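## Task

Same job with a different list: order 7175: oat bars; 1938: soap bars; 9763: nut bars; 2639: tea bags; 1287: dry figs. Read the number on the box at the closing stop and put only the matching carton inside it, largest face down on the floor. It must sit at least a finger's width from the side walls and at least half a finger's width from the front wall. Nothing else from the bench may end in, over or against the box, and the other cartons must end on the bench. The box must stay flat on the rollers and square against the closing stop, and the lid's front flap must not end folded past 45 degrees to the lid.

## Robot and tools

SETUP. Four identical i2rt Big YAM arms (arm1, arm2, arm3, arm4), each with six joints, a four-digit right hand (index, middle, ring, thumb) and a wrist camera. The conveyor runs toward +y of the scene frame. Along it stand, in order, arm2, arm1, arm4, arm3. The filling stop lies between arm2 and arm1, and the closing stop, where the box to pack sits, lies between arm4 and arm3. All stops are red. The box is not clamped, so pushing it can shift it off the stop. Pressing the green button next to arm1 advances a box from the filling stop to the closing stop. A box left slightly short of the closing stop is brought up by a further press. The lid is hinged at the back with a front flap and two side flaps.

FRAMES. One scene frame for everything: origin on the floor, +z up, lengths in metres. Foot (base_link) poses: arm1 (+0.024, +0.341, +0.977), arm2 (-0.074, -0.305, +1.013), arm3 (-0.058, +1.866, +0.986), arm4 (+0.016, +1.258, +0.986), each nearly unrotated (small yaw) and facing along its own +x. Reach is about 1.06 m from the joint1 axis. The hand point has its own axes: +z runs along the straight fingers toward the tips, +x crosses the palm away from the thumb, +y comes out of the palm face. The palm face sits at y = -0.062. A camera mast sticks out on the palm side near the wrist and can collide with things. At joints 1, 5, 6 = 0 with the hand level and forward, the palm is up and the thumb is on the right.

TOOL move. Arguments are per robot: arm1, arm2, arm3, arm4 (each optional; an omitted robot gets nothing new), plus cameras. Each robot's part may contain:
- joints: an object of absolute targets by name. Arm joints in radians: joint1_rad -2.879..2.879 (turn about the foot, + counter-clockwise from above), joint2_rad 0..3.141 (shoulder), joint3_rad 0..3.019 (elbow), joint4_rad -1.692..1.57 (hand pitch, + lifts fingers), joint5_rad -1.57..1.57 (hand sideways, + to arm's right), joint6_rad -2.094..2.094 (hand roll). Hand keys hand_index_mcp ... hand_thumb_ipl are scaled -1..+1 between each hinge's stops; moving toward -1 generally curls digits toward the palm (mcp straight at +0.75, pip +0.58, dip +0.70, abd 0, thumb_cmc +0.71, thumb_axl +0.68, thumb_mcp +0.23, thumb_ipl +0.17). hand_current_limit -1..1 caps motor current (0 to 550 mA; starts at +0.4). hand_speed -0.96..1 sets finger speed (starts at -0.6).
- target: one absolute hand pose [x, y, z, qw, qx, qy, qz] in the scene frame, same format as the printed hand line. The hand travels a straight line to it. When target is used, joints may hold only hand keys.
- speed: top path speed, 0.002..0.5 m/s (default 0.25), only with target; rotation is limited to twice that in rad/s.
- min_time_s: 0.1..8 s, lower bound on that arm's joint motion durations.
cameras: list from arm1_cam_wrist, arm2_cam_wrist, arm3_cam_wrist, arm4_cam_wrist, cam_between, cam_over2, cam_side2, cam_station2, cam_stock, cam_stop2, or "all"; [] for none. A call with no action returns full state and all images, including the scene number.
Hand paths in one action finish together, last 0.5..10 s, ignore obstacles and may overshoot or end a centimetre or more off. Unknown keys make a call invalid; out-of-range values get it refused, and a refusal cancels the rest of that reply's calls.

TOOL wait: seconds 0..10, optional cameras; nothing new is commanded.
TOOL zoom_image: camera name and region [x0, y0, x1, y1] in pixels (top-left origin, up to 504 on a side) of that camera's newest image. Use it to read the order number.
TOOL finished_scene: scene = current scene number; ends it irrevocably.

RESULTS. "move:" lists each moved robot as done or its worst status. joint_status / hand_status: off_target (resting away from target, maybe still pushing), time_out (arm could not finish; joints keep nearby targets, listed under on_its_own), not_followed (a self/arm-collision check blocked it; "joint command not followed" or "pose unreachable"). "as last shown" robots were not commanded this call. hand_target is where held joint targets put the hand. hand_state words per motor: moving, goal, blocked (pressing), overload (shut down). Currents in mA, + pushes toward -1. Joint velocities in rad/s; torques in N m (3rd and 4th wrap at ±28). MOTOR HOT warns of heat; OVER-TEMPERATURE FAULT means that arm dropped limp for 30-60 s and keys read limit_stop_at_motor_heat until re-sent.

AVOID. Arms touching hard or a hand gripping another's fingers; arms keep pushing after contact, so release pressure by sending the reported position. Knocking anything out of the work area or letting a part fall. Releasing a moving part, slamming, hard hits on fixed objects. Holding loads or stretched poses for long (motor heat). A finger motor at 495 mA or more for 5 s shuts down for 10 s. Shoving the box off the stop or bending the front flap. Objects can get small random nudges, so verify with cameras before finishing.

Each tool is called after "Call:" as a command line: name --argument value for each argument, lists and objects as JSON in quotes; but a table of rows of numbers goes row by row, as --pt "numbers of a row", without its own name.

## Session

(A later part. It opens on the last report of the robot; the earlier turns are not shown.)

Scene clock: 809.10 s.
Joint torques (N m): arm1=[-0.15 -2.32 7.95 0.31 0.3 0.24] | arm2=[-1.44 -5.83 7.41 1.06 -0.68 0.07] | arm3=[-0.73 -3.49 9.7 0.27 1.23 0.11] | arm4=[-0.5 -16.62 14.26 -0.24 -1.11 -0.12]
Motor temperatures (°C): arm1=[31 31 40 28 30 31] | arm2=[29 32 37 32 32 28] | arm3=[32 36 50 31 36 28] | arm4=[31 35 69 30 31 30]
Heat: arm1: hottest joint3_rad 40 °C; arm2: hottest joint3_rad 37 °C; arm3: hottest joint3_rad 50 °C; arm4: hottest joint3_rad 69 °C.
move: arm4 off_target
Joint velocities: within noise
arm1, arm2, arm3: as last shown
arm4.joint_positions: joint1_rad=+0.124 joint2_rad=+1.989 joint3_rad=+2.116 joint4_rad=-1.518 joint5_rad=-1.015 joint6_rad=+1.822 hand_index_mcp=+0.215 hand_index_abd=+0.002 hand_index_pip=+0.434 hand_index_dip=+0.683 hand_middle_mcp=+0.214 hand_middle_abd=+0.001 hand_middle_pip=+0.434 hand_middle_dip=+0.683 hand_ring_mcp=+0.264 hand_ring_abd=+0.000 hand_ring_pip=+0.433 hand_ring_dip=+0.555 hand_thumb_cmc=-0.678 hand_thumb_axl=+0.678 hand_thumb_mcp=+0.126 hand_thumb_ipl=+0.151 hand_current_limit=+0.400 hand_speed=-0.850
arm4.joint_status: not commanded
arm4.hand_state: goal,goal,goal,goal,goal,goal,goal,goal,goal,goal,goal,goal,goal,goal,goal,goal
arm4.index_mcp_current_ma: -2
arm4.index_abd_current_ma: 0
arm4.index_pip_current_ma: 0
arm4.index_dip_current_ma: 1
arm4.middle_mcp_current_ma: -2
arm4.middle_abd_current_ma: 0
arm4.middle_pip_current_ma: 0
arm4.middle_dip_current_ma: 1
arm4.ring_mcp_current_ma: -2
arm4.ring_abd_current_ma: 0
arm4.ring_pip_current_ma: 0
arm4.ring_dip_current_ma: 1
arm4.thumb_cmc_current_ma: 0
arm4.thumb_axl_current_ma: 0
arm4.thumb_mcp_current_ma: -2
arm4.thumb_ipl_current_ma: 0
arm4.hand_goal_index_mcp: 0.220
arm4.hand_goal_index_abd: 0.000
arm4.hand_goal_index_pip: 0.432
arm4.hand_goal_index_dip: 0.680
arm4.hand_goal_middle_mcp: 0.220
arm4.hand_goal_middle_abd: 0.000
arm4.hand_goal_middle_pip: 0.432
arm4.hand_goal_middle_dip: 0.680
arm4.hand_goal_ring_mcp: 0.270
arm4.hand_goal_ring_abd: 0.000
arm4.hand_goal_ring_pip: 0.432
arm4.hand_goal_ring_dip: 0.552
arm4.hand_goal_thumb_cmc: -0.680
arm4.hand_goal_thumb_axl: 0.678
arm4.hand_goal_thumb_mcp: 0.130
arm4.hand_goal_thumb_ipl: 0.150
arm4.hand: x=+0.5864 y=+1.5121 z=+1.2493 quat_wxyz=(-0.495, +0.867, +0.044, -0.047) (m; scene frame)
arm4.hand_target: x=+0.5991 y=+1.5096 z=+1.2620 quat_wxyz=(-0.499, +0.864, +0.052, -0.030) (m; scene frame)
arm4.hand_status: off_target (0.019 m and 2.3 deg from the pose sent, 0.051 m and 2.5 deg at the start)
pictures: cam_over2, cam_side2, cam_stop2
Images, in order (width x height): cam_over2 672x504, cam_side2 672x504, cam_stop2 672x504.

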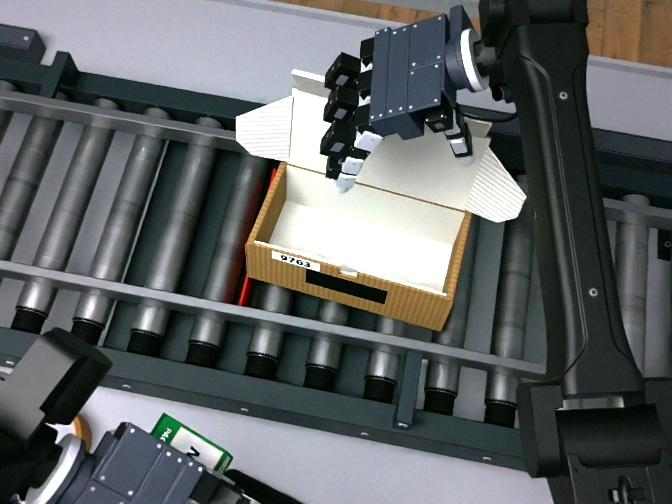

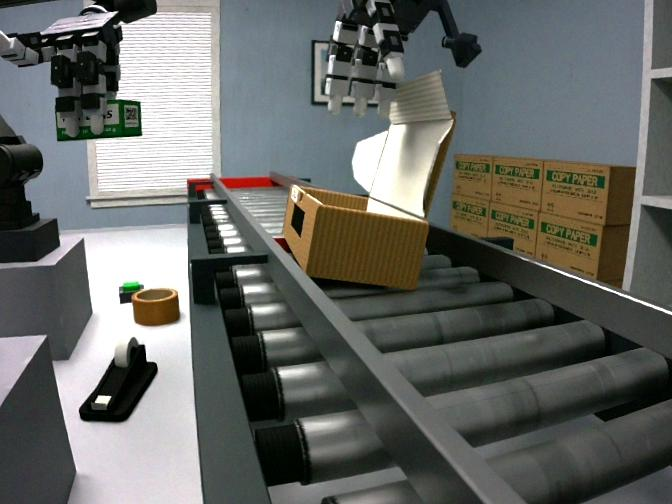

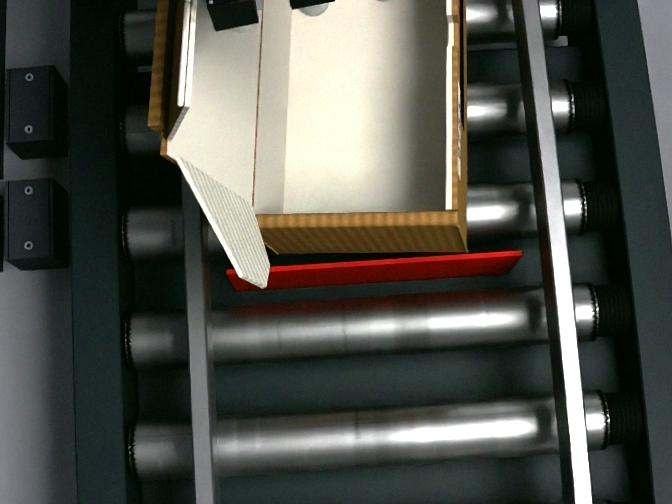

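Call:
move --arm4 '{"target": [0.555, 1.51, 1.27, -0.4991, 0.8644, 0.0528, -0.0305], "speed": 0.03}'

Call:
move --arm4 '{"target": [0.48, 1.46, 1.30, -0.4991, 0.8644, 0.0528, -0.0305], "speed": 0.12}' --cameras '["cam_side2", "cam_over2", "cam_stop2"]'

Call:
zoom_image --camera "cam_side2" --region '[260, 50, 440, 300]'

Call:
zoom_image --camera "cam_stop2" --region '[170, 0, 530, 300]'

Scene clock: 813.77 s.
Joint torques (N m): arm1=[-0.09 -2.32 7.94 0.31 0.3 0.24] | arm2=[-1.67 -6.48 7.38 1.18 -0.68 0.07] | arm3=[-0.79 -3.49 9.7 0.27 1.23 0.11] | arm4=[1.08 -18.49 9.48 1.11 -0.95 0.11]
Motor temperatures (°C): arm1=[31 31 40 28 30 31] | arm2=[29 32 37 32 32 28] | arm3=[32 36 50 31 36 28] | arm4=[31 35 68 30 31 30]
Heat: arm1: hottest joint3_rad 40 °C; arm2: hottest joint3_rad 37 °C; arm3: hottest joint3_rad 50 °C; arm4: hottest joint3_rad 68 °C.
move: arm4 off_target
Joint velocities: within noise
arm1, arm2, arm3: as last shown
arm4.joint_positions: joint1_rad=+0.126 joint2_rad=+1.888 joint3_rad=+1.975 joint4_rad=-1.467 joint5_rad=-1.015 joint6_rad=+1.829 hand_index_mcp=+0.215 hand_index_abd=+0.002 hand_index_pip=+0.434 hand_index_dip=+0.683 hand_middle_mcp=+0.214 hand_middle_abd=+0.001 hand_middle_pip=+0.434 hand_middle_dip=+0.683 hand_ring_mcp=+0.265 hand_ring_abd=+0.000 hand_ring_pip=+0.433 hand_ring_dip=+0.555 hand_thumb_cmc=-0.678 hand_thumb_axl=+0.678 hand_thumb_mcp=+0.126 hand_thumb_ipl=+0.151 hand_current_limit=+0.400 hand_speed=-0.850
arm4.joint_status: not commanded
arm4.hand_state: goal,goal,goal,goal,goal,goal,goal,goal,goal,goal,goal,goal,goal,goal,goal,goal
arm4.index_mcp_current_ma: -2
arm4.index_abd_current_ma: 0
arm4.index_pip_current_ma: 0
arm4.index_dip_current_ma: 1
arm4.middle_mcp_current_ma: -2
arm4.middle_abd_current_ma: 0
arm4.middle_pip_current_ma: 0
arm4.middle_dip_current_ma: 1
arm4.ring_mcp_current_ma: -2
arm4.ring_abd_current_ma: 0
arm4.ring_pip_current_ma: 0
arm4.ring_dip_current_ma: 1
arm4.thumb_cmc_current_ma: 0
arm4.thumb_axl_current_ma: 0
arm4.thumb_mcp_current_ma: -2
arm4.thumb_ipl_current_ma: 0
arm4.hand_goal_index_mcp: 0.220
arm4.hand_goal_index_abd: 0.000
arm4.hand_goal_index_pip: 0.432
arm4.hand_goal_index_dip: 0.680
arm4.hand_goal_middle_mcp: 0.220
arm4.hand_goal_middle_abd: 0.000
arm4.hand_goal_middle_pip: 0.432
arm4.hand_goal_middle_dip: 0.680
arm4.hand_goal_ring_mcp: 0.270
arm4.hand_goal_ring_abd: 0.000
arm4.hand_goal_ring_pip: 0.432
arm4.hand_goal_ring_dip: 0.552
arm4.hand_goal_thumb_cmc: -0.680
arm4.hand_goal_thumb_axl: 0.678
arm4.hand_goal_thumb_mcp: 0.130
arm4.hand_goal_thumb_ipl: 0.150
arm4.hand: x=+0.5574 y=+1.5056 z=+1.2550 quat_wxyz=(-0.496, +0.866, +0.044, -0.044) (m; scene frame)
arm4.hand_target: x=+0.5548 y=+1.5098 z=+1.2700 quat_wxyz=(-0.499, +0.864, +0.053, -0.031) (m; scene frame)
arm4.hand_status: off_target (0.016 m and 1.9 deg from the pose sent, 0.038 m and 2.3 deg at the start)
pictures: none

Scene clock: 815.40 s.
Joint torques (N m): arm1=[-0.15 -2.32 7.94 0.31 0.3 0.24] | arm2=[-1.38 -5.6 7.23 1.29 -0.66 0.05] | arm3=[-0.73 -3.55 9.7 0.25 1.23 0.11] | arm4=[-0.56 -15.27 9.48 -0.02 -1.18 -0.16]
Motor temperatures (°C): arm1=[31 31 40 28 30 31] | arm2=[29 32 37 32 32 28] | arm3=[32 35 50 31 36 28] | arm4=[31 35 68 30 31 30]
Heat: arm1: hottest joint3_rad 40 °C; arm2: hottest joint3_rad 37 °C; arm3: hottest joint3_rad 50 °C; arm4: hottest joint3_rad 68 °C.
move: arm4 done
Joint velocities: within noise
arm1, arm2, arm3: as last shown
arm4.joint_positions: joint1_rad=+0.086 joint2_rad=+1.662 joint3_rad=+1.762 joint4_rad=-1.530 joint5_rad=-1.020 joint6_rad=+1.752 hand_index_mcp=+0.215 hand_index_abd=+0.002 hand_index_pip=+0.434 hand_index_dip=+0.683 hand_middle_mcp=+0.214 hand_middle_abd=+0.001 hand_middle_pip=+0.434 hand_middle_dip=+0.683 hand_ring_mcp=+0.266 hand_ring_abd=+0.000 hand_ring_pip=+0.433 hand_ring_dip=+0.555 hand_thumb_cmc=-0.678 hand_thumb_axl=+0.678 hand_thumb_mcp=+0.126 hand_thumb_ipl=+0.151 hand_current_limit=+0.400 hand_speed=-0.850
arm4.joint_status: not commanded
arm4.hand_state: goal,goal,goal,goal,goal,goal,goal,goal,goal,goal,goal,goal,goal,goal,goal,goal
arm4.index_mcp_current_ma: -2
arm4.index_abd_current_ma: 0
arm4.index_pip_current_ma: 0
arm4.index_dip_current_ma: 1
arm4.middle_mcp_current_ma: -2
arm4.middle_abd_current_ma: 0
arm4.middle_pip_current_ma: 0
arm4.middle_dip_current_ma: 1
arm4.ring_mcp_current_ma: -1
arm4.ring_abd_current_ma: 0
arm4.ring_pip_current_ma: 0
arm4.ring_dip_current_ma: 0
arm4.thumb_cmc_current_ma: 0
arm4.thumb_axl_current_ma: 0
arm4.thumb_mcp_current_ma: -2
arm4.thumb_ipl_current_ma: 0
arm4.hand_goal_index_mcp: 0.220
arm4.hand_goal_index_abd: 0.000
arm4.hand_goal_index_pip: 0.432
arm4.hand_goal_index_dip: 0.680
arm4.hand_goal_middle_mcp: 0.220
arm4.hand_goal_middle_abd: 0.000
arm4.hand_goal_middle_pip: 0.432
arm4.hand_goal_middle_dip: 0.680
arm4.hand_goal_ring_mcp: 0.270
arm4.hand_goal_ring_abd: 0.000
arm4.hand_goal_ring_pip: 0.432
arm4.hand_goal_ring_dip: 0.552
arm4.hand_goal_thumb_cmc: -0.680
arm4.hand_goal_thumb_axl: 0.678
arm4.hand_goal_thumb_mcp: 0.130
arm4.hand_goal_thumb_ipl: 0.150
arm4.hand: x=+0.4831 y=+1.4640 z=+1.2908 quat_wxyz=(-0.496, +0.866, +0.048, -0.038) (m; scene frame)
arm4.hand_target: x=+0.4799 y=+1.4602 z=+1.2999 quat_wxyz=(-0.499, +0.864, +0.053, -0.030) (m; scene frame)
arm4.hand_status: done (0.010 m and 1.1 deg from the pose sent, 0.100 m and 1.9 deg at the start)
pictures: cam_over2, cam_side2, cam_stop2
Images, in order (width x height): cam_over2 672x504, cam_side2 672x504, cam_stop2 672x504.

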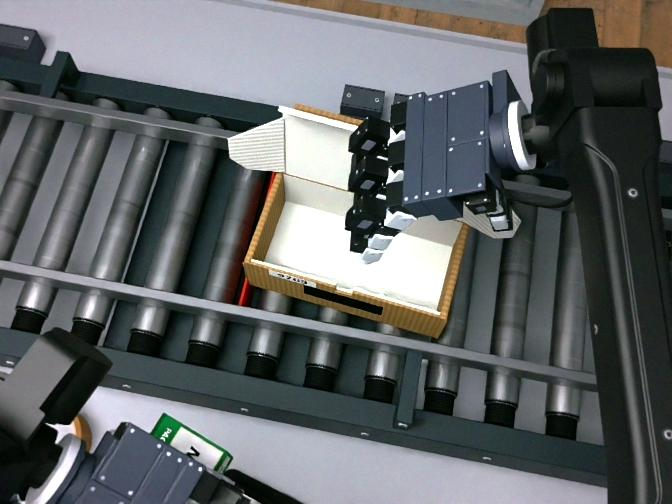

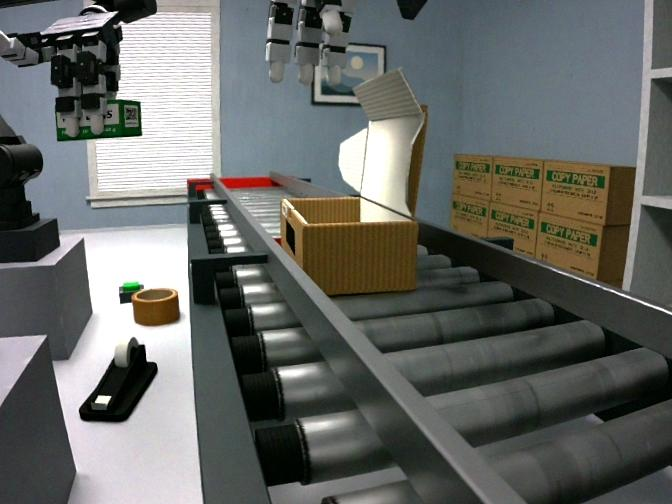

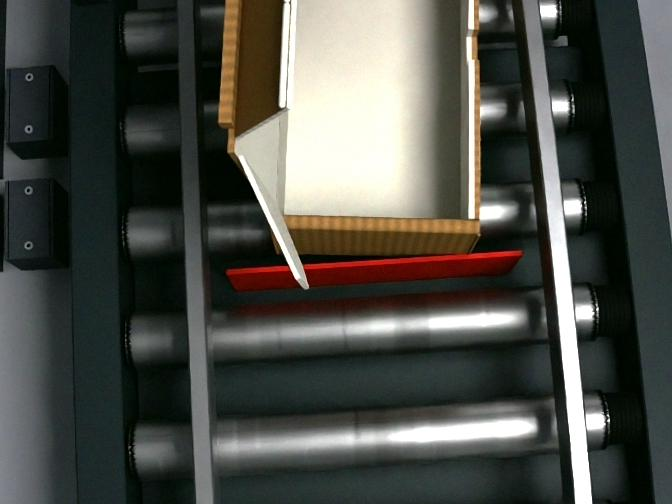

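Scaled by 2.016 from the camera's 672x504 image, which has a finer 960x720 frame.

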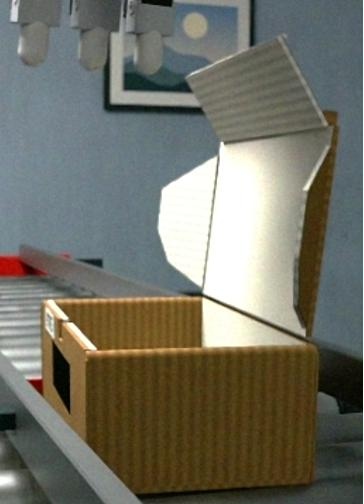

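Scaled by 1.400 from the camera's 672x504 image, which has a finer 960x720 frame.

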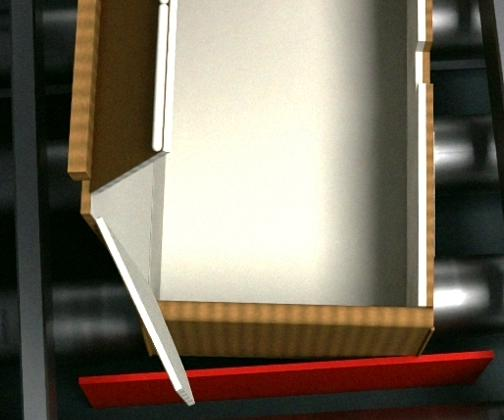

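Call:
move --arm3 '{"joints": {"joint1_rad": -0.6, "joint2_rad": 0.9, "joint3_rad": 0.75, "joint4_rad": -1.2, "joint5_rad": 1.03, "joint6_rad": -1.6}, "min_time_s": 2.5}' --arm4 '{"joints": {"joint1_rad": -0.4, "joint2_rad": 0.9, "joint3_rad": 0.9, "joint4_rad": -1.3, "joint5_rad": -0.95, "joint6_rad": 1.6}, "min_time_s": 3}'

Call:
move --arm3 '{"joints": {"joint1_rad": -1.1, "joint2_rad": 1.25, "joint3_rad": 0.7, "joint4_rad": -1.2, "joint5_rad": 0.98, "joint6_rad": -1.05}, "min_time_s": 3}'

Call:
move --arm3 '{"target": [-0.062, 1.547, 0.86, -0.3536, 0.6124, 0.6124, -0.3536], "speed": 0.15}' --cameras '["arm3_cam_wrist", "cam_between"]'

Scene clock: 828.57 s.
Joint torques (N m): arm1=[-0.09 -2.32 7.95 0.32 0.3 0.25] | arm2=[-1.61 -5.42 7.28 1.36 -0.69 0.08] | arm3=[-0.79 -2.84 9.59 1.07 1.21 0.17] | arm4=[-0.67 -3.6 9.59 1.33 -0.82 -0.23]
Motor temperatures (°C): arm1=[31 31 40 28 30 31] | arm2=[29 32 37 32 32 28] | arm3=[32 35 50 31 36 28] | arm4=[31 35 65 30 31 30]
Heat: arm1: hottest joint3_rad 40 °C; arm2: hottest joint3_rad 37 °C; arm3: hottest joint3_rad 50 °C; arm4: hottest joint3_rad 65 °C.
move: arm3 done; arm4 done
Joint velocities: within noise
arm1.joint_positions: joint1_rad=+0.308 joint2_rad=+0.808 joint3_rad=+0.654 joint4_rad=-1.138 joint5_rad=+0.603 joint6_rad=-1.211 hand_index_mcp=+0.219 hand_index_abd=+0.001 hand_index_pip=+0.434 hand_index_dip=+0.682 hand_middle_mcp=+0.219 hand_middle_abd=+0.001 hand_middle_pip=+0.434 hand_middle_dip=+0.683 hand_ring_mcp=+0.268 hand_ring_abd=+0.000 hand_ring_pip=+0.433 hand_ring_dip=+0.554 hand_thumb_cmc=-0.681 hand_thumb_axl=+0.677 hand_thumb_mcp=+0.126 hand_thumb_ipl=+0.149 hand_current_limit=+0.400 hand_speed=-0.850
arm1.joint_status: not commanded
arm1.hand_state: goal,goal,goal,goal,goal,goal,goal,goal,goal,goal,goal,goal,goal,goal,goal,goal
arm1.index_mcp_current_ma: 0
arm1.index_abd_current_ma: 0
arm1.index_pip_current_ma: 0
arm1.index_dip_current_ma: 0
arm1.middle_mcp_current_ma: 0
arm1.middle_abd_current_ma: 0
arm1.middle_pip_current_ma: 0
arm1.middle_dip_current_ma: 0
arm1.ring_mcp_current_ma: 0
arm1.ring_abd_current_ma: 0
arm1.ring_pip_current_ma: 0
arm1.ring_dip_current_ma: 0
arm1.thumb_cmc_current_ma: 0
arm1.thumb_axl_current_ma: 0
arm1.thumb_mcp_current_ma: -1
arm1.thumb_ipl_current_ma: 0
arm1.hand_goal_index_mcp: 0.220
arm1.hand_goal_index_abd: 0.000
arm1.hand_goal_index_pip: 0.432
arm1.hand_goal_index_dip: 0.680
arm1.hand_goal_middle_mcp: 0.220
arm1.hand_goal_middle_abd: 0.000
arm1.hand_goal_middle_pip: 0.432
arm1.hand_goal_middle_dip: 0.680
arm1.hand_goal_ring_mcp: 0.270
arm1.hand_goal_ring_abd: 0.000
arm1.hand_goal_ring_pip: 0.432
arm1.hand_goal_ring_dip: 0.552
arm1.hand_goal_thumb_cmc: -0.680
arm1.hand_goal_thumb_axl: 0.678
arm1.hand_goal_thumb_mcp: 0.130
arm1.hand_goal_thumb_ipl: 0.150
arm1.hand: x=+0.3258 y=+0.4082 z=+1.1356 quat_wxyz=(+0.226, +0.046, +0.946, -0.228) (m; scene frame)
arm1.hand_target: x=+0.3232 y=+0.4048 z=+1.1350 quat_wxyz=(+0.223, +0.053, +0.946, -0.227) (m; scene frame)
arm1.hand_status: not commanded
arm2.joint_positions: joint1_rad=-0.590 joint2_rad=+1.208 joint3_rad=+0.808 joint4_rad=-1.211 joint5_rad=-0.802 joint6_rad=+1.190 hand_index_mcp=+0.214 hand_index_abd=+0.003 hand_index_pip=+0.434 hand_index_dip=+0.683 hand_middle_mcp=+0.215 hand_middle_abd=+0.001 hand_middle_pip=+0.434 hand_middle_dip=+0.683 hand_ring_mcp=+0.263 hand_ring_abd=-0.002 hand_ring_pip=+0.434 hand_ring_dip=+0.555 hand_thumb_cmc=-0.696 hand_thumb_axl=+0.680 hand_thumb_mcp=+0.125 hand_thumb_ipl=+0.148 hand_current_limit=+0.400 hand_speed=-0.850
arm2.joint_status: not commanded
arm2.hand_state: goal,goal,goal,goal,goal,goal,goal,goal,goal,goal,goal,goal,goal,goal,goal,goal
arm2.index_mcp_current_ma: -2
arm2.index_abd_current_ma: 0
arm2.index_pip_current_ma: 0
arm2.index_dip_current_ma: 1
arm2.middle_mcp_current_ma: -2
arm2.middle_abd_current_ma: 0
arm2.middle_pip_current_ma: 0
arm2.middle_dip_current_ma: 0
arm2.ring_mcp_current_ma: -3
arm2.ring_abd_current_ma: 0
arm2.ring_pip_current_ma: 0
arm2.ring_dip_current_ma: 1
arm2.thumb_cmc_current_ma: 1
arm2.thumb_axl_current_ma: 0
arm2.thumb_mcp_current_ma: -2
arm2.thumb_ipl_current_ma: -1
arm2.hand_goal_index_mcp: 0.220
arm2.hand_goal_index_abd: 0.000
arm2.hand_goal_index_pip: 0.432
arm2.hand_goal_index_dip: 0.680
arm2.hand_goal_middle_mcp: 0.220
arm2.hand_goal_middle_abd: 0.000
arm2.hand_goal_middle_pip: 0.432
arm2.hand_goal_middle_dip: 0.680
arm2.hand_goal_ring_mcp: 0.270
arm2.hand_goal_ring_abd: 0.000
arm2.hand_goal_ring_pip: 0.432
arm2.hand_goal_ring_dip: 0.552
arm2.hand_goal_thumb_cmc: -0.700
arm2.hand_goal_thumb_axl: 0.678
arm2.hand_goal_thumb_mcp: 0.130
arm2.hand_goal_thumb_ipl: 0.150
arm2.hand: x=+0.2028 y=-0.4427 z=+1.1155 quat_wxyz=(-0.348, +0.910, -0.140, +0.179) (m; scene frame)
arm2.hand_target: x=+0.2002 y=-0.4451 z=+1.1147 quat_wxyz=(-0.344, +0.909, -0.147, +0.183) (m; scene frame)
arm2.hand_status: not commanded
arm3.joint_positions: joint1_rad=-0.585 joint2_rad=+0.918 joint3_rad=+0.742 joint4_rad=-1.217 joint5_rad=+1.024 joint6_rad=-1.618 hand_index_mcp=+0.065 hand_index_abd=+0.002 hand_index_pip=+0.461 hand_index_dip=+0.690 hand_middle_mcp=+0.057 hand_middle_abd=+0.001 hand_middle_pip=+0.461 hand_middle_dip=+0.692 hand_ring_mcp=+0.979 hand_ring_abd=+0.001 hand_ring_pip=+0.942 hand_ring_dip=+0.897 hand_thumb_cmc=-0.678 hand_thumb_axl=+0.677 hand_thumb_mcp=-0.008 hand_thumb_ipl=+0.083 hand_current_limit=+0.740 hand_speed=-0.850
arm3.joint_status: all done
arm3.hand_state: blocked,goal,blocked,goal,blocked,goal,blocked,goal,blocked,goal,goal,goal,goal,goal,blocked,blocked
arm3.index_mcp_current_ma: 478
arm3.index_abd_current_ma: 6
arm3.index_pip_current_ma: 125
arm3.index_dip_current_ma: 40
arm3.middle_mcp_current_ma: 479
arm3.middle_abd_current_ma: 4
arm3.middle_pip_current_ma: 127
arm3.middle_dip_current_ma: 50
arm3.ring_mcp_current_ma: -94
arm3.ring_abd_current_ma: 2
arm3.ring_pip_current_ma: -34
arm3.ring_dip_current_ma: -13
arm3.thumb_cmc_current_ma: 7
arm3.thumb_axl_current_ma: -3
arm3.thumb_mcp_current_ma: 478
arm3.thumb_ipl_current_ma: 264
arm3.hand_goal_index_mcp: -0.080
arm3.hand_goal_index_abd: 0.000
arm3.hand_goal_index_pip: 0.432
arm3.hand_goal_index_dip: 0.680
arm3.hand_goal_middle_mcp: -0.080
arm3.hand_goal_middle_abd: 0.000
arm3.hand_goal_middle_pip: 0.432
arm3.hand_goal_middle_dip: 0.680
arm3.hand_goal_ring_mcp: 1.000
arm3.hand_goal_ring_abd: 0.000
arm3.hand_goal_ring_pip: 0.950
arm3.hand_goal_ring_dip: 0.900
arm3.hand_goal_thumb_cmc: -0.680
arm3.hand_goal_thumb_axl: 0.678
arm3.hand_goal_thumb_mcp: -0.260
arm3.hand_goal_thumb_ipl: 0.040
arm3.hand: x=+0.1006 y=+1.6084 z=+1.1594 quat_wxyz=(-0.094, +0.304, +0.818, -0.479) (m; scene frame)
arm3.hand_target: x=+0.1012 y=+1.6011 z=+1.1696 quat_wxyz=(-0.077, +0.327, +0.807, -0.487) (m; scene frame)
arm3.hand_status: not commanded
arm4.joint_positions: joint1_rad=-0.391 joint2_rad=+0.911 joint3_rad=+0.899 joint4_rad=-1.318 joint5_rad=-0.952 joint6_rad=+1.613 hand_index_mcp=+0.215 hand_index_abd=+0.002 hand_index_pip=+0.434 hand_index_dip=+0.683 hand_middle_mcp=+0.214 hand_middle_abd=+0.001 hand_middle_pip=+0.434 hand_middle_dip=+0.683 hand_ring_mcp=+0.266 hand_ring_abd=+0.000 hand_ring_pip=+0.433 hand_ring_dip=+0.555 hand_thumb_cmc=-0.678 hand_thumb_axl=+0.678 hand_thumb_mcp=+0.126 hand_thumb_ipl=+0.151 hand_current_limit=+0.400 hand_speed=-0.850
arm4.joint_status: all done
arm4.hand_state: goal,goal,goal,goal,goal,goal,goal,goal,goal,goal,goal,goal,goal,goal,goal,goal
arm4.index_mcp_current_ma: -2
arm4.index_abd_current_ma: 0
arm4.index_pip_current_ma: 0
arm4.index_dip_current_ma: 1
arm4.middle_mcp_current_ma: -2
arm4.middle_abd_current_ma: 0
arm4.middle_pip_current_ma: 0
arm4.middle_dip_current_ma: 1
arm4.ring_mcp_current_ma: -1
arm4.ring_abd_current_ma: 0
arm4.ring_pip_current_ma: 0
arm4.ring_dip_current_ma: 0
arm4.thumb_cmc_current_ma: 0
arm4.thumb_axl_current_ma: 0
arm4.thumb_mcp_current_ma: -2
arm4.thumb_ipl_current_ma: 0
arm4.hand_goal_index_mcp: 0.220
arm4.hand_goal_index_abd: 0.000
arm4.hand_goal_index_pip: 0.432
arm4.hand_goal_index_dip: 0.680
arm4.hand_goal_middle_mcp: 0.220
arm4.hand_goal_middle_abd: 0.000
arm4.hand_goal_middle_pip: 0.432
arm4.hand_goal_middle_dip: 0.680
arm4.hand_goal_ring_mcp: 0.270
arm4.hand_goal_ring_abd: 0.000
arm4.hand_goal_ring_pip: 0.432
arm4.hand_goal_ring_dip: 0.552
arm4.hand_goal_thumb_cmc: -0.680
arm4.hand_goal_thumb_axl: 0.678
arm4.hand_goal_thumb_mcp: 0.130
arm4.hand_goal_thumb_ipl: 0.150
arm4.hand: x=+0.2903 y=+1.2775 z=+1.2097 quat_wxyz=(-0.447, +0.878, -0.081, +0.153) (m; scene frame)
arm4.hand_target: x=+0.2948 y=+1.2731 z=+1.2130 quat_wxyz=(-0.442, +0.878, -0.073, +0.171) (m; scene frame)
arm4.hand_status: not commanded
pictures: none

Scene clock: 832.17 s.
Joint torques (N m): arm1=[-0.15 -2.26 7.94 0.32 0.3 0.25] | arm2=[-1.96 -5.77 7.32 1.37 -0.68 0.09] | arm3=[-0.67 -4.19 7.76 0.28 1.09 0.21] | arm4=[-0.97 -3.6 9.61 1.33 -0.8 -0.21]
Motor temperatures (°C): arm1=[31 31 40 28 30 31] | arm2=[29 32 37 32 32 28] | arm3=[32 35 49 31 36 28] | arm4=[31 35 65 30 31 30]
Heat: arm1: hottest joint3_rad 40 °C; arm2: hottest joint3_rad 37 °C; arm3: hottest joint3_rad 49 °C; arm4: hottest joint3_rad 65 °C.
move: arm3 done
Joint velocities: within noise
arm1, arm2, arm4: as last shown
arm3.joint_positions: joint1_rad=-1.086 joint2_rad=+1.248 joint3_rad=+0.694 joint4_rad=-1.211 joint5_rad=+0.977 joint6_rad=-1.070 hand_index_mcp=+0.065 hand_index_abd=+0.001 hand_index_pip=+0.461 hand_index_dip=+0.690 hand_middle_mcp=+0.057 hand_middle_abd=+0.000 hand_middle_pip=+0.462 hand_middle_dip=+0.692 hand_ring_mcp=+0.979 hand_ring_abd=+0.001 hand_ring_pip=+0.942 hand_ring_dip=+0.897 hand_thumb_cmc=-0.680 hand_thumb_axl=+0.677 hand_thumb_mcp=-0.008 hand_thumb_ipl=+0.083 hand_current_limit=+0.740 hand_speed=-0.850
arm3.joint_status: all done
arm3.hand_state: blocked,goal,blocked,goal,blocked,goal,blocked,goal,blocked,goal,goal,goal,goal,goal,blocked,blocked
arm3.index_mcp_current_ma: 479
arm3.index_abd_current_ma: 3
arm3.index_pip_current_ma: 125
arm3.index_dip_current_ma: 40
arm3.middle_mcp_current_ma: 479
arm3.middle_abd_current_ma: 0
arm3.middle_pip_current_ma: 131
arm3.middle_dip_current_ma: 50
arm3.ring_mcp_current_ma: -94
arm3.ring_abd_current_ma: 2
arm3.ring_pip_current_ma: -34
arm3.ring_dip_current_ma: -13
arm3.thumb_cmc_current_ma: 0
arm3.thumb_axl_current_ma: -3
arm3.thumb_mcp_current_ma: 479
arm3.thumb_ipl_current_ma: 264
arm3.hand_goal_index_mcp: -0.080
arm3.hand_goal_index_abd: 0.000
arm3.hand_goal_index_pip: 0.432
arm3.hand_goal_index_dip: 0.680
arm3.hand_goal_middle_mcp: -0.080
arm3.hand_goal_middle_abd: 0.000
arm3.hand_goal_middle_pip: 0.432
arm3.hand_goal_middle_dip: 0.680
arm3.hand_goal_ring_mcp: 1.000
arm3.hand_goal_ring_abd: 0.000
arm3.hand_goal_ring_pip: 0.950
arm3.hand_goal_ring_dip: 0.900
arm3.hand_goal_thumb_cmc: -0.680
arm3.hand_goal_thumb_axl: 0.678
arm3.hand_goal_thumb_mcp: -0.260
arm3.hand_goal_thumb_ipl: 0.040
arm3.hand: x=-0.0349 y=+1.5395 z=+1.0609 quat_wxyz=(-0.233, +0.618, +0.630, -0.408) (m; scene frame)
arm3.hand_target: x=-0.0379 y=+1.5327 z=+1.0635 quat_wxyz=(-0.226, +0.631, +0.617, -0.412) (m; scene frame)
arm3.hand_status: not commanded
arm4.hand_target: x=+0.2948 y=+1.2731 z=+1.2130 quat_wxyz=(-0.442, +0.878, -0.073, +0.170) (m; scene frame)
pictures: none

Scene clock: 834.27 s.
Joint torques (N m): arm1=[-0.09 -2.26 7.95 0.29 0.3 0.25] | arm2=[-1.32 -5.95 7.21 1.16 -0.69 0.11] | arm3=[-0.73 -8.12 3.75 -0.47 1.04 0.08] | arm4=[-0.85 -3.9 9.66 1.25 -0.82 -0.18]
Motor temperatures (°C): arm1=[31 31 40 28 30 31] | arm2=[29 32 37 32 32 28] | arm3=[32 35 49 31 36 28] | arm4=[31 35 64 30 31 30]
Heat: arm1: hottest joint3_rad 40 °C; arm2: hottest joint3_rad 37 °C; arm3: hottest joint3_rad 49 °C; arm4: hottest joint3_rad 64 °C.
move: arm3 off_target
Joint velocities: within noise
arm1, arm2, arm4: as last shown
arm3.joint_positions: joint1_rad=-1.143 joint2_rad=+1.928 joint3_rad=+0.694 joint4_rad=-0.879 joint5_rad=+0.961 joint6_rad=-0.959 hand_index_mcp=+0.065 hand_index_abd=+0.001 hand_index_pip=+0.461 hand_index_dip=+0.690 hand_middle_mcp=+0.057 hand_middle_abd=+0.000 hand_middle_pip=+0.462 hand_middle_dip=+0.692 hand_ring_mcp=+0.980 hand_ring_abd=+0.001 hand_ring_pip=+0.942 hand_ring_dip=+0.897 hand_thumb_cmc=-0.679 hand_thumb_axl=+0.677 hand_thumb_mcp=-0.008 hand_thumb_ipl=+0.083 hand_current_limit=+0.740 hand_speed=-0.850
arm3.joint_status: not commanded
arm3.hand_state: blocked,goal,blocked,goal,blocked,goal,blocked,goal,goal,goal,goal,goal,goal,goal,blocked,blocked
arm3.index_mcp_current_ma: 478
arm3.index_abd_current_ma: 2
arm3.index_pip_current_ma: 125
arm3.index_dip_current_ma: 40
arm3.middle_mcp_current_ma: 479
arm3.middle_abd_current_ma: 0
arm3.middle_pip_current_ma: 131
arm3.middle_dip_current_ma: 50
arm3.ring_mcp_current_ma: -91
arm3.ring_abd_current_ma: 2
arm3.ring_pip_current_ma: -34
arm3.ring_dip_current_ma: -13
arm3.thumb_cmc_current_ma: 3
arm3.thumb_axl_current_ma: -3
arm3.thumb_mcp_current_ma: 479
arm3.thumb_ipl_current_ma: 264
arm3.hand_goal_index_mcp: -0.080
arm3.hand_goal_index_abd: 0.000
arm3.hand_goal_index_pip: 0.432
arm3.hand_goal_index_dip: 0.680
arm3.hand_goal_middle_mcp: -0.080
arm3.hand_goal_middle_abd: 0.000
arm3.hand_goal_middle_pip: 0.432
arm3.hand_goal_middle_dip: 0.680
arm3.hand_goal_ring_mcp: 1.000
arm3.hand_goal_ring_abd: 0.000
arm3.hand_goal_ring_pip: 0.950
arm3.hand_goal_ring_dip: 0.900
arm3.hand_goal_thumb_cmc: -0.680
arm3.hand_goal_thumb_axl: 0.678
arm3.hand_goal_thumb_mcp: -0.260
arm3.hand_goal_thumb_ipl: 0.040
arm3.hand: x=-0.0600 y=+1.5582 z=+0.8601 quat_wxyz=(-0.360, +0.601, +0.623, -0.348) (m; scene frame)
arm3.hand_target: x=-0.0621 y=+1.5473 z=+0.8603 quat_wxyz=(-0.354, +0.612, +0.612, -0.354) (m; scene frame)
arm3.hand_status: off_target (0.011 m and 2.1 deg from the pose sent, 0.203 m and 15.3 deg at the start)
pictures: arm3_cam_wrist, cam_between
Images, in order (width x height): arm3_cam_wrist 672x504, cam_between 672x504.

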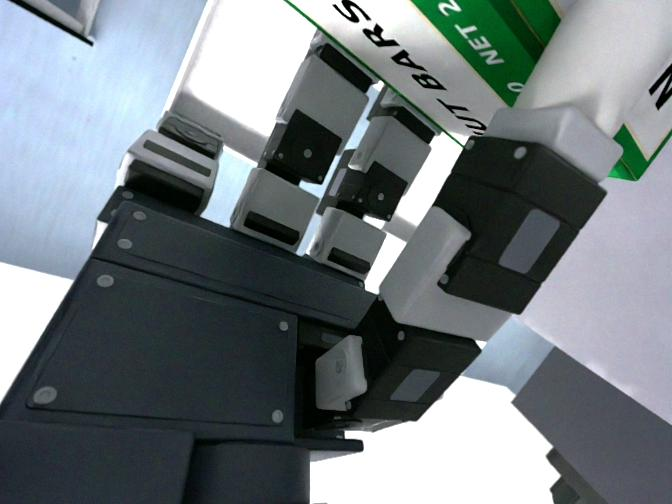

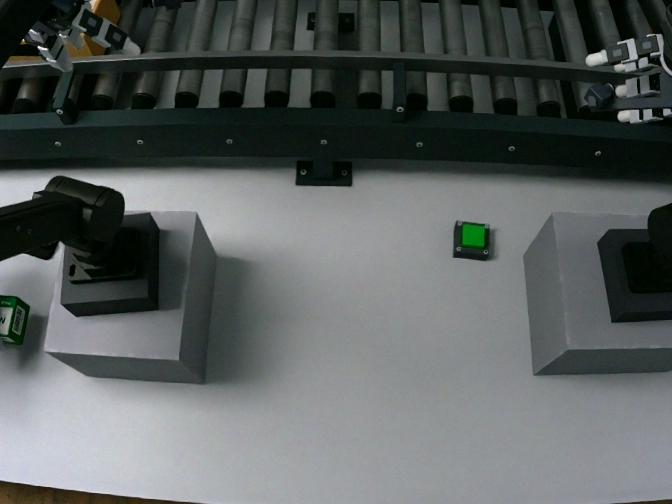

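Call:
move --arm3 '{"target": [-0.062, 1.547, 0.80, -0.3536, 0.6124, 0.6124, -0.3536], "speed": 0.05}'

Call:
move --arm3 '{"target": [-0.062, 1.547, 0.785, -0.3536, 0.6124, 0.6124, -0.3536], "speed": 0.02}' --cameras '["arm3_cam_wrist", "cam_between"]'

Call:
zoom_image --camera "cam_between" --region '[0, 260, 100, 400]'

Scene clock: 838.23 s.
Joint torques (N m): arm1=[-0.09 -2.26 7.95 0.31 0.3 0.24] | arm2=[-1.55 -5.77 7.42 1.21 -0.66 0.09] | arm3=[-0.73 -8.94 2.09 -0.44 1.09 0.05] | arm4=[-1.61 -3.66 9.73 1.35 -0.78 -0.21]
Motor temperatures (°C): arm1=[31 31 40 28 30 31] | arm2=[29 32 37 32 32 28] | arm3=[32 35 48 31 36 28] | arm4=[31 35 64 30 31 30]
Heat: arm1: hottest joint3_rad 40 °C; arm2: hottest joint3_rad 37 °C; arm3: hottest joint3_rad 48 °C; arm4: hottest joint3_rad 64 °C.
move: arm3 done
Joint velocities: within noise
arm1, arm2, arm4: as last shown
arm3.joint_positions: joint1_rad=-1.145 joint2_rad=+2.118 joint3_rad=+0.731 joint4_rad=-0.716 joint5_rad=+0.961 joint6_rad=-0.959 hand_index_mcp=+0.065 hand_index_abd=+0.001 hand_index_pip=+0.461 hand_index_dip=+0.690 hand_middle_mcp=+0.057 hand_middle_abd=+0.000 hand_middle_pip=+0.462 hand_middle_dip=+0.692 hand_ring_mcp=+0.980 hand_ring_abd=+0.001 hand_ring_pip=+0.942 hand_ring_dip=+0.897 hand_thumb_cmc=-0.679 hand_thumb_axl=+0.677 hand_thumb_mcp=-0.008 hand_thumb_ipl=+0.083 hand_current_limit=+0.740 hand_speed=-0.850
arm3.joint_status: not commanded
arm3.hand_state: blocked,goal,blocked,goal,blocked,goal,blocked,goal,goal,goal,goal,goal,goal,goal,blocked,blocked
arm3.index_mcp_current_ma: 478
arm3.index_abd_current_ma: 2
arm3.index_pip_current_ma: 125
arm3.index_dip_current_ma: 40
arm3.middle_mcp_current_ma: 479
arm3.middle_abd_current_ma: 0
arm3.middle_pip_current_ma: 131
arm3.middle_dip_current_ma: 50
arm3.ring_mcp_current_ma: -91
arm3.ring_abd_current_ma: 2
arm3.ring_pip_current_ma: -34
arm3.ring_dip_current_ma: -13
arm3.thumb_cmc_current_ma: 3
arm3.thumb_axl_current_ma: -3
arm3.thumb_mcp_current_ma: 478
arm3.thumb_ipl_current_ma: 264
arm3.hand_goal_index_mcp: -0.080
arm3.hand_goal_index_abd: 0.000
arm3.hand_goal_index_pip: 0.432
arm3.hand_goal_index_dip: 0.680
arm3.hand_goal_middle_mcp: -0.080
arm3.hand_goal_middle_abd: 0.000
arm3.hand_goal_middle_pip: 0.432
arm3.hand_goal_middle_dip: 0.680
arm3.hand_goal_ring_mcp: 1.000
arm3.hand_goal_ring_abd: 0.000
arm3.hand_goal_ring_pip: 0.950
arm3.hand_goal_ring_dip: 0.900
arm3.hand_goal_thumb_cmc: -0.680
arm3.hand_goal_thumb_axl: 0.678
arm3.hand_goal_thumb_mcp: -0.260
arm3.hand_goal_thumb_ipl: 0.040
arm3.hand: x=-0.0584 y=+1.5543 z=+0.8015 quat_wxyz=(-0.357, +0.604, +0.621, -0.350) (m; scene frame)
arm3.hand_target: x=-0.0620 y=+1.5471 z=+0.8001 quat_wxyz=(-0.354, +0.612, +0.612, -0.354) (m; scene frame)
arm3.hand_status: done (0.008 m and 1.5 deg from the pose sent, 0.061 m and 2.1 deg at the start)
pictures: none

Scene clock: 839.47 s.
Joint torques (N m): arm1=[-0.09 -2.32 7.95 0.31 0.3 0.24] | arm2=[-1.49 -6.12 7.32 1.35 -0.67 0.09] | arm3=[-0.85 -7.82 2.15 -0.1 0.75 0.04] | arm4=[-0.73 -3.55 9.72 1.35 -0.77 -0.21]
Motor temperatures (°C): arm1=[31 31 40 28 30 31] | arm2=[29 32 37 32 32 28] | arm3=[32 35 48 31 36 28] | arm4=[31 35 64 30 31 30]
Heat: arm1: hottest joint3_rad 40 °C; arm2: hottest joint3_rad 37 °C; arm3: hottest joint3_rad 48 °C; arm4: hottest joint3_rad 64 °C.
move: arm3 done
Joint velocities: within noise
arm1, arm2, arm4: as last shown
arm3.joint_positions: joint1_rad=-1.146 joint2_rad=+2.150 joint3_rad=+0.741 joint4_rad=-0.689 joint5_rad=+0.970 joint6_rad=-0.958 hand_index_mcp=+0.062 hand_index_abd=-0.001 hand_index_pip=+0.461 hand_index_dip=+0.690 hand_middle_mcp=+0.053 hand_middle_abd=-0.001 hand_middle_pip=+0.462 hand_middle_dip=+0.692 hand_ring_mcp=+0.980 hand_ring_abd=+0.001 hand_ring_pip=+0.942 hand_ring_dip=+0.897 hand_thumb_cmc=-0.679 hand_thumb_axl=+0.677 hand_thumb_mcp=-0.005 hand_thumb_ipl=+0.083 hand_current_limit=+0.740 hand_speed=-0.850
arm3.joint_status: not commanded
arm3.hand_state: blocked,goal,blocked,goal,blocked,goal,blocked,goal,goal,goal,goal,goal,goal,goal,blocked,blocked
arm3.index_mcp_current_ma: 478
arm3.index_abd_current_ma: -2
arm3.index_pip_current_ma: 125
arm3.index_dip_current_ma: 40
arm3.middle_mcp_current_ma: 479
arm3.middle_abd_current_ma: -5
arm3.middle_pip_current_ma: 131
arm3.middle_dip_current_ma: 50
arm3.ring_mcp_current_ma: -91
arm3.ring_abd_current_ma: 2
arm3.ring_pip_current_ma: -34
arm3.ring_dip_current_ma: -13
arm3.thumb_cmc_current_ma: 3
arm3.thumb_axl_current_ma: -3
arm3.thumb_mcp_current_ma: 479
arm3.thumb_ipl_current_ma: 264
arm3.hand_goal_index_mcp: -0.080
arm3.hand_goal_index_abd: 0.000
arm3.hand_goal_index_pip: 0.432
arm3.hand_goal_index_dip: 0.680
arm3.hand_goal_middle_mcp: -0.080
arm3.hand_goal_middle_abd: 0.000
arm3.hand_goal_middle_pip: 0.432
arm3.hand_goal_middle_dip: 0.680
arm3.hand_goal_ring_mcp: 1.000
arm3.hand_goal_ring_abd: 0.000
arm3.hand_goal_ring_pip: 0.950
arm3.hand_goal_ring_dip: 0.900
arm3.hand_goal_thumb_cmc: -0.680
arm3.hand_goal_thumb_axl: 0.678
arm3.hand_goal_thumb_mcp: -0.260
arm3.hand_goal_thumb_ipl: 0.040
arm3.hand: x=-0.0590 y=+1.5521 z=+0.7922 quat_wxyz=(-0.356, +0.603, +0.620, -0.354) (m; scene frame)
arm3.hand_target: x=-0.0621 y=+1.5473 z=+0.7853 quat_wxyz=(-0.354, +0.612, +0.612, -0.354) (m; scene frame)
arm3.hand_status: done (0.009 m and 1.5 deg from the pose sent, 0.018 m and 1.5 deg at the start)
pictures: arm3_cam_wrist, cam_between
Images, in order (width x height): arm3_cam_wrist 672x504, cam_between 672x504.

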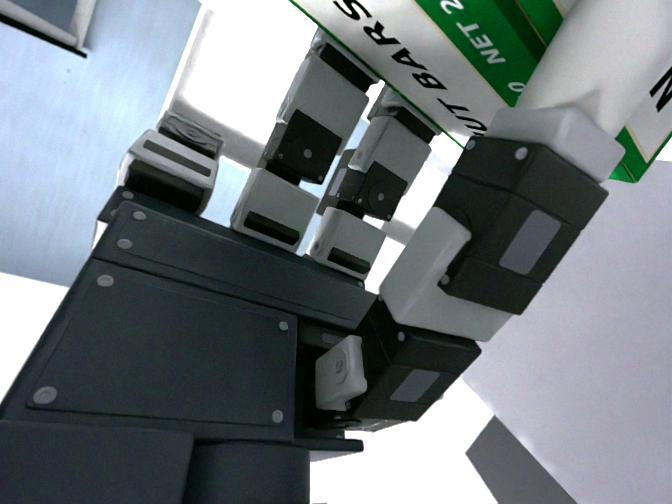

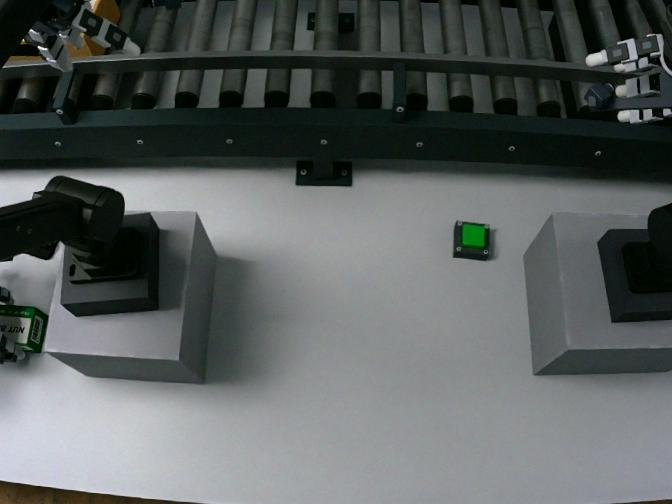

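Scaled by 3.600 from the camera's 672x504 image, which has a finer 960x720 frame.

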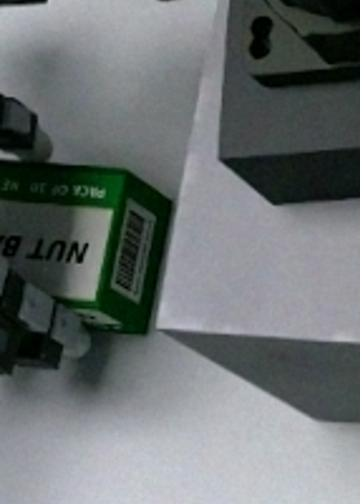

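Call:
move --arm3 '{"joints": {"hand_index_mcp": 0.2, "hand_middle_mcp": 0.2, "hand_thumb_mcp": 0.14, "hand_thumb_ipl": 0.15}}' --cameras '["cam_side2", "cam_over2", "arm3_cam_wrist", "cam_station2"]'

Call:
zoom_image --camera "cam_side2" --region '[0, 200, 240, 440]'

Scene clock: 845.33 s.
Joint torques (N m): arm1=[-0.09 -2.32 7.94 0.31 0.3 0.24] | arm2=[-1.67 -6.18 7.3 1.1 -0.65 0.09] | arm3=[-0.62 -8.41 1.62 -0.35 0.77 0.04] | arm4=[-1.14 -3.78 9.68 1.26 -0.81 -0.21]
Motor temperatures (°C): arm1=[31 31 40 28 30 31] | arm2=[29 32 37 32 32 28] | arm3=[32 35 47 31 36 28] | arm4=[31 35 63 30 31 30]
Heat: arm1: hottest joint3_rad 40 °C; arm2: hottest joint3_rad 37 °C; arm3: hottest joint3_rad 47 °C; arm4: hottest joint3_rad 63 °C.
move: arm3 done
Joint velocities: within noise
arm1, arm2, arm4: as last shown
arm3.joint_positions: joint1_rad=-1.147 joint2_rad=+2.157 joint3_rad=+0.747 joint4_rad=-0.682 joint5_rad=+0.969 joint6_rad=-0.958 hand_index_mcp=+0.189 hand_index_abd=-0.001 hand_index_pip=+0.434 hand_index_dip=+0.682 hand_middle_mcp=+0.189 hand_middle_abd=-0.002 hand_middle_pip=+0.434 hand_middle_dip=+0.683 hand_ring_mcp=+0.980 hand_ring_abd=+0.001 hand_ring_pip=+0.942 hand_ring_dip=+0.897 hand_thumb_cmc=-0.679 hand_thumb_axl=+0.677 hand_thumb_mcp=+0.134 hand_thumb_ipl=+0.148 hand_current_limit=+0.740 hand_speed=-0.850
arm3.joint_status: all done
arm3.hand_state: goal,goal,goal,goal,goal,goal,goal,goal,goal,goal,goal,goal,goal,goal,goal,goal
arm3.index_mcp_current_ma: -48
arm3.index_abd_current_ma: -2
arm3.index_pip_current_ma: 9
arm3.index_dip_current_ma: 10
arm3.middle_mcp_current_ma: -47
arm3.middle_abd_current_ma: -5
arm3.middle_pip_current_ma: 9
arm3.middle_dip_current_ma: 11
arm3.ring_mcp_current_ma: -91
arm3.ring_abd_current_ma: 2
arm3.ring_pip_current_ma: -34
arm3.ring_dip_current_ma: -13
arm3.thumb_cmc_current_ma: 4
arm3.thumb_axl_current_ma: -3
arm3.thumb_mcp_current_ma: -31
arm3.thumb_ipl_current_ma: -13
arm3.hand_goal_index_mcp: 0.200
arm3.hand_goal_index_abd: 0.000
arm3.hand_goal_index_pip: 0.432
arm3.hand_goal_index_dip: 0.680
arm3.hand_goal_middle_mcp: 0.200
arm3.hand_goal_middle_abd: 0.000
arm3.hand_goal_middle_pip: 0.432
arm3.hand_goal_middle_dip: 0.680
arm3.hand_goal_ring_mcp: 1.000
arm3.hand_goal_ring_abd: 0.000
arm3.hand_goal_ring_pip: 0.950
arm3.hand_goal_ring_dip: 0.900
arm3.hand_goal_thumb_cmc: -0.680
arm3.hand_goal_thumb_axl: 0.678
arm3.hand_goal_thumb_mcp: 0.140
arm3.hand_goal_thumb_ipl: 0.150
arm3.hand: x=-0.0582 y=+1.5488 z=+0.7901 quat_wxyz=(-0.353, +0.605, +0.619, -0.355) (m; scene frame)
arm3.hand_target: x=-0.0619 y=+1.5471 z=+0.7853 quat_wxyz=(-0.353, +0.612, +0.612, -0.354) (m; scene frame)
arm3.hand_status: not commanded
pictures: arm3_cam_wrist, cam_over2, cam_side2, cam_station2
Images, in order (width x height): arm3_cam_wrist 672x504, cam_over2 672x504, cam_side2 672x504, cam_station2 672x504.

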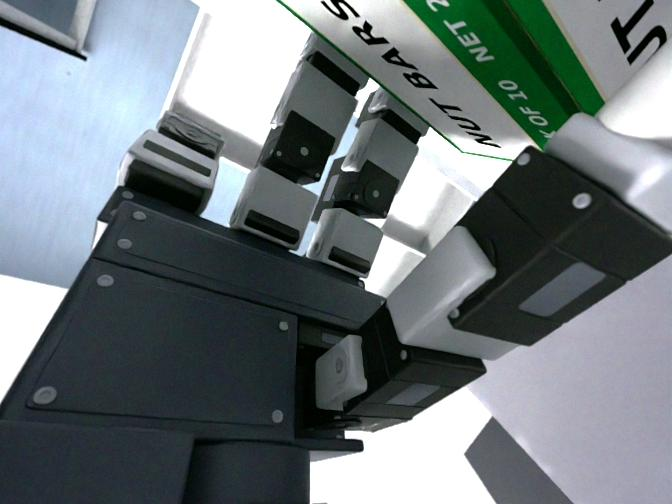

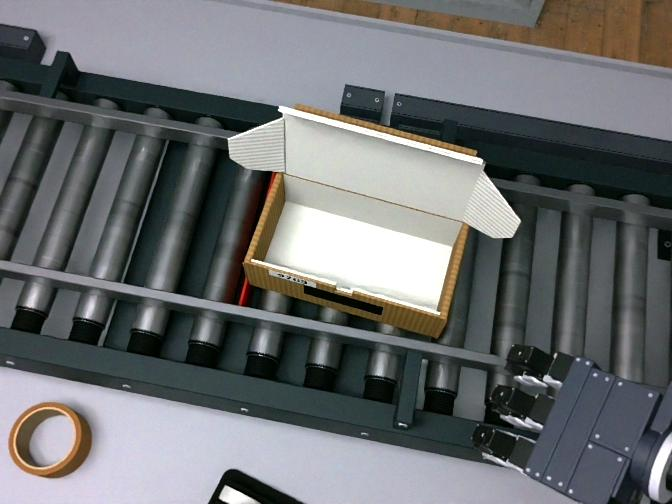

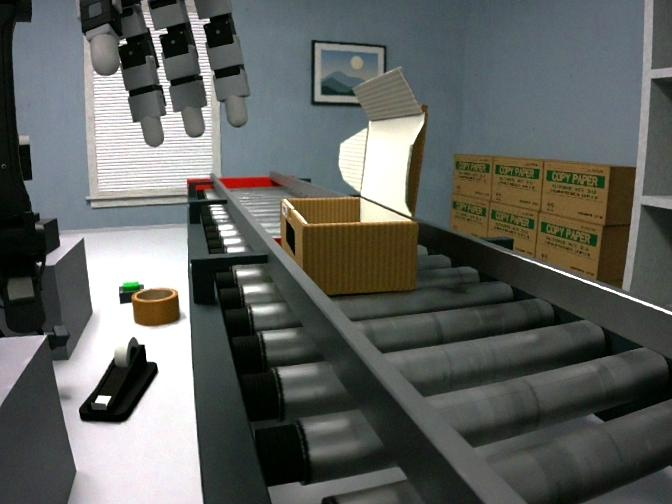

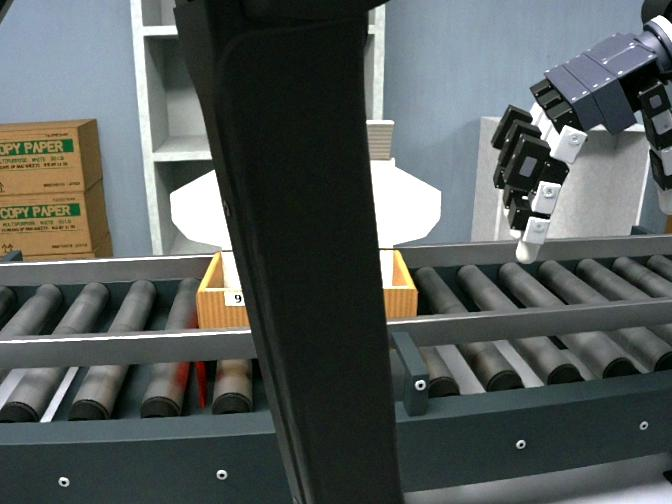

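Scaled by 2.100 from the camera's 672x504 image, which has a finer 960x720 frame.

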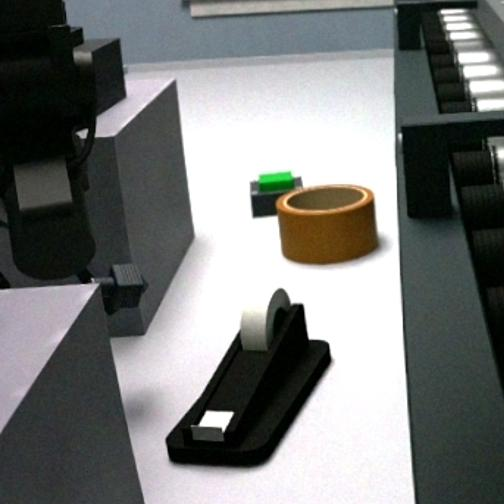

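Call:
move --arm3 '{"target": [-0.0619, 1.584, 0.788, -0.3536, 0.6124, 0.6124, -0.3536], "speed": 0.05}' --cameras '["arm3_cam_wrist", "cam_side2"]'

Scene clock: 849.07 s.
Joint torques (N m): arm1=[-0.15 -2.32 7.94 0.31 0.3 0.24] | arm2=[-1.38 -6.24 7.42 1.24 -0.63 0.08] | arm3=[1.44 -8.7 -0.03 -0.44 0.73 0.03] | arm4=[-0.73 -3.66 9.59 1.33 -0.8 -0.22]
Motor temperatures (°C): arm1=[31 31 40 28 30 31] | arm2=[29 32 37 32 32 28] | arm3=[32 35 46 31 35 28] | arm4=[31 35 63 30 31 30]
Heat: arm1: hottest joint3_rad 40 °C; arm2: hottest joint3_rad 37 °C; arm3: hottest joint3_rad 46 °C; arm4: hottest joint3_rad 63 °C.
move: arm3 done
Joint velocities: within noise
arm1, arm2, arm4: as last shown
arm3.joint_positions: joint1_rad=-1.132 joint2_rad=+2.157 joint3_rad=+0.673 joint4_rad=-0.662 joint5_rad=+0.947 joint6_rad=-0.895 hand_index_mcp=+0.189 hand_index_abd=-0.001 hand_index_pip=+0.434 hand_index_dip=+0.682 hand_middle_mcp=+0.189 hand_middle_abd=-0.002 hand_middle_pip=+0.434 hand_middle_dip=+0.683 hand_ring_mcp=+0.980 hand_ring_abd=+0.001 hand_ring_pip=+0.942 hand_ring_dip=+0.897 hand_thumb_cmc=-0.679 hand_thumb_axl=+0.677 hand_thumb_mcp=+0.134 hand_thumb_ipl=+0.148 hand_current_limit=+0.740 hand_speed=-0.850
arm3.joint_status: not commanded
arm3.hand_state: goal,goal,goal,goal,goal,goal,goal,goal,goal,goal,goal,goal,goal,goal,goal,goal
arm3.index_mcp_current_ma: -48
arm3.index_abd_current_ma: -2
arm3.index_pip_current_ma: 9
arm3.index_dip_current_ma: 10
arm3.middle_mcp_current_ma: -47
arm3.middle_abd_current_ma: -5
arm3.middle_pip_current_ma: 8
arm3.middle_dip_current_ma: 11
arm3.ring_mcp_current_ma: -91
arm3.ring_abd_current_ma: 2
arm3.ring_pip_current_ma: -34
arm3.ring_dip_current_ma: -13
arm3.thumb_cmc_current_ma: 4
arm3.thumb_axl_current_ma: -3
arm3.thumb_mcp_current_ma: -31
arm3.thumb_ipl_current_ma: -13
arm3.hand_goal_index_mcp: 0.200
arm3.hand_goal_index_abd: 0.000
arm3.hand_goal_index_pip: 0.432
arm3.hand_goal_index_dip: 0.680
arm3.hand_goal_middle_mcp: 0.200
arm3.hand_goal_middle_abd: 0.000
arm3.hand_goal_middle_pip: 0.432
arm3.hand_goal_middle_dip: 0.680
arm3.hand_goal_ring_mcp: 1.000
arm3.hand_goal_ring_abd: 0.000
arm3.hand_goal_ring_pip: 0.950
arm3.hand_goal_ring_dip: 0.900
arm3.hand_goal_thumb_cmc: -0.680
arm3.hand_goal_thumb_axl: 0.678
arm3.hand_goal_thumb_mcp: 0.140
arm3.hand_goal_thumb_ipl: 0.150
arm3.hand: x=-0.0659 y=+1.5835 z=+0.7890 quat_wxyz=(-0.359, +0.613, +0.611, -0.350) (m; scene frame)
arm3.hand_target: x=-0.0619 y=+1.5840 z=+0.7880 quat_wxyz=(-0.354, +0.612, +0.612, -0.354) (m; scene frame)
arm3.hand_status: done (0.004 m and 0.8 deg from the pose sent, 0.035 m and 1.2 deg at the start)
pictures: arm3_cam_wrist, cam_side2
Images, in order (width x height): arm3_cam_wrist 672x504, cam_side2 672x504.

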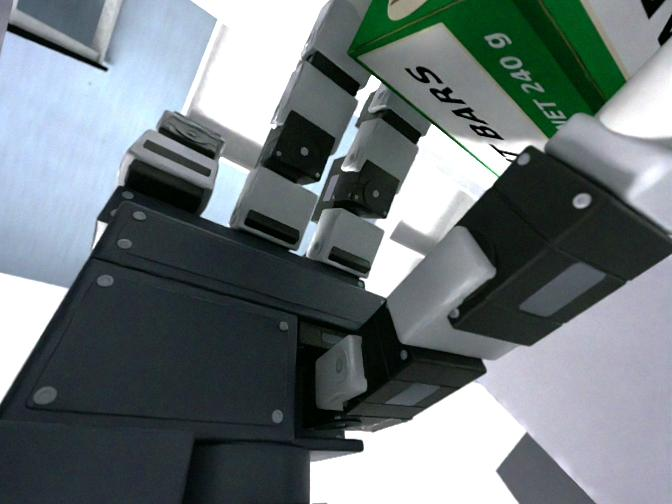

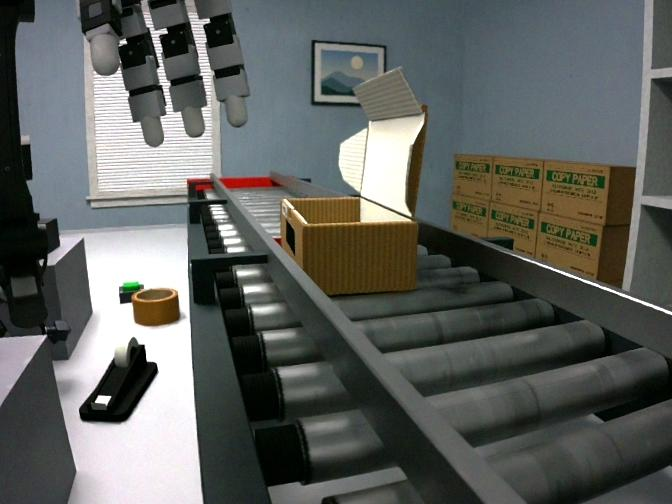

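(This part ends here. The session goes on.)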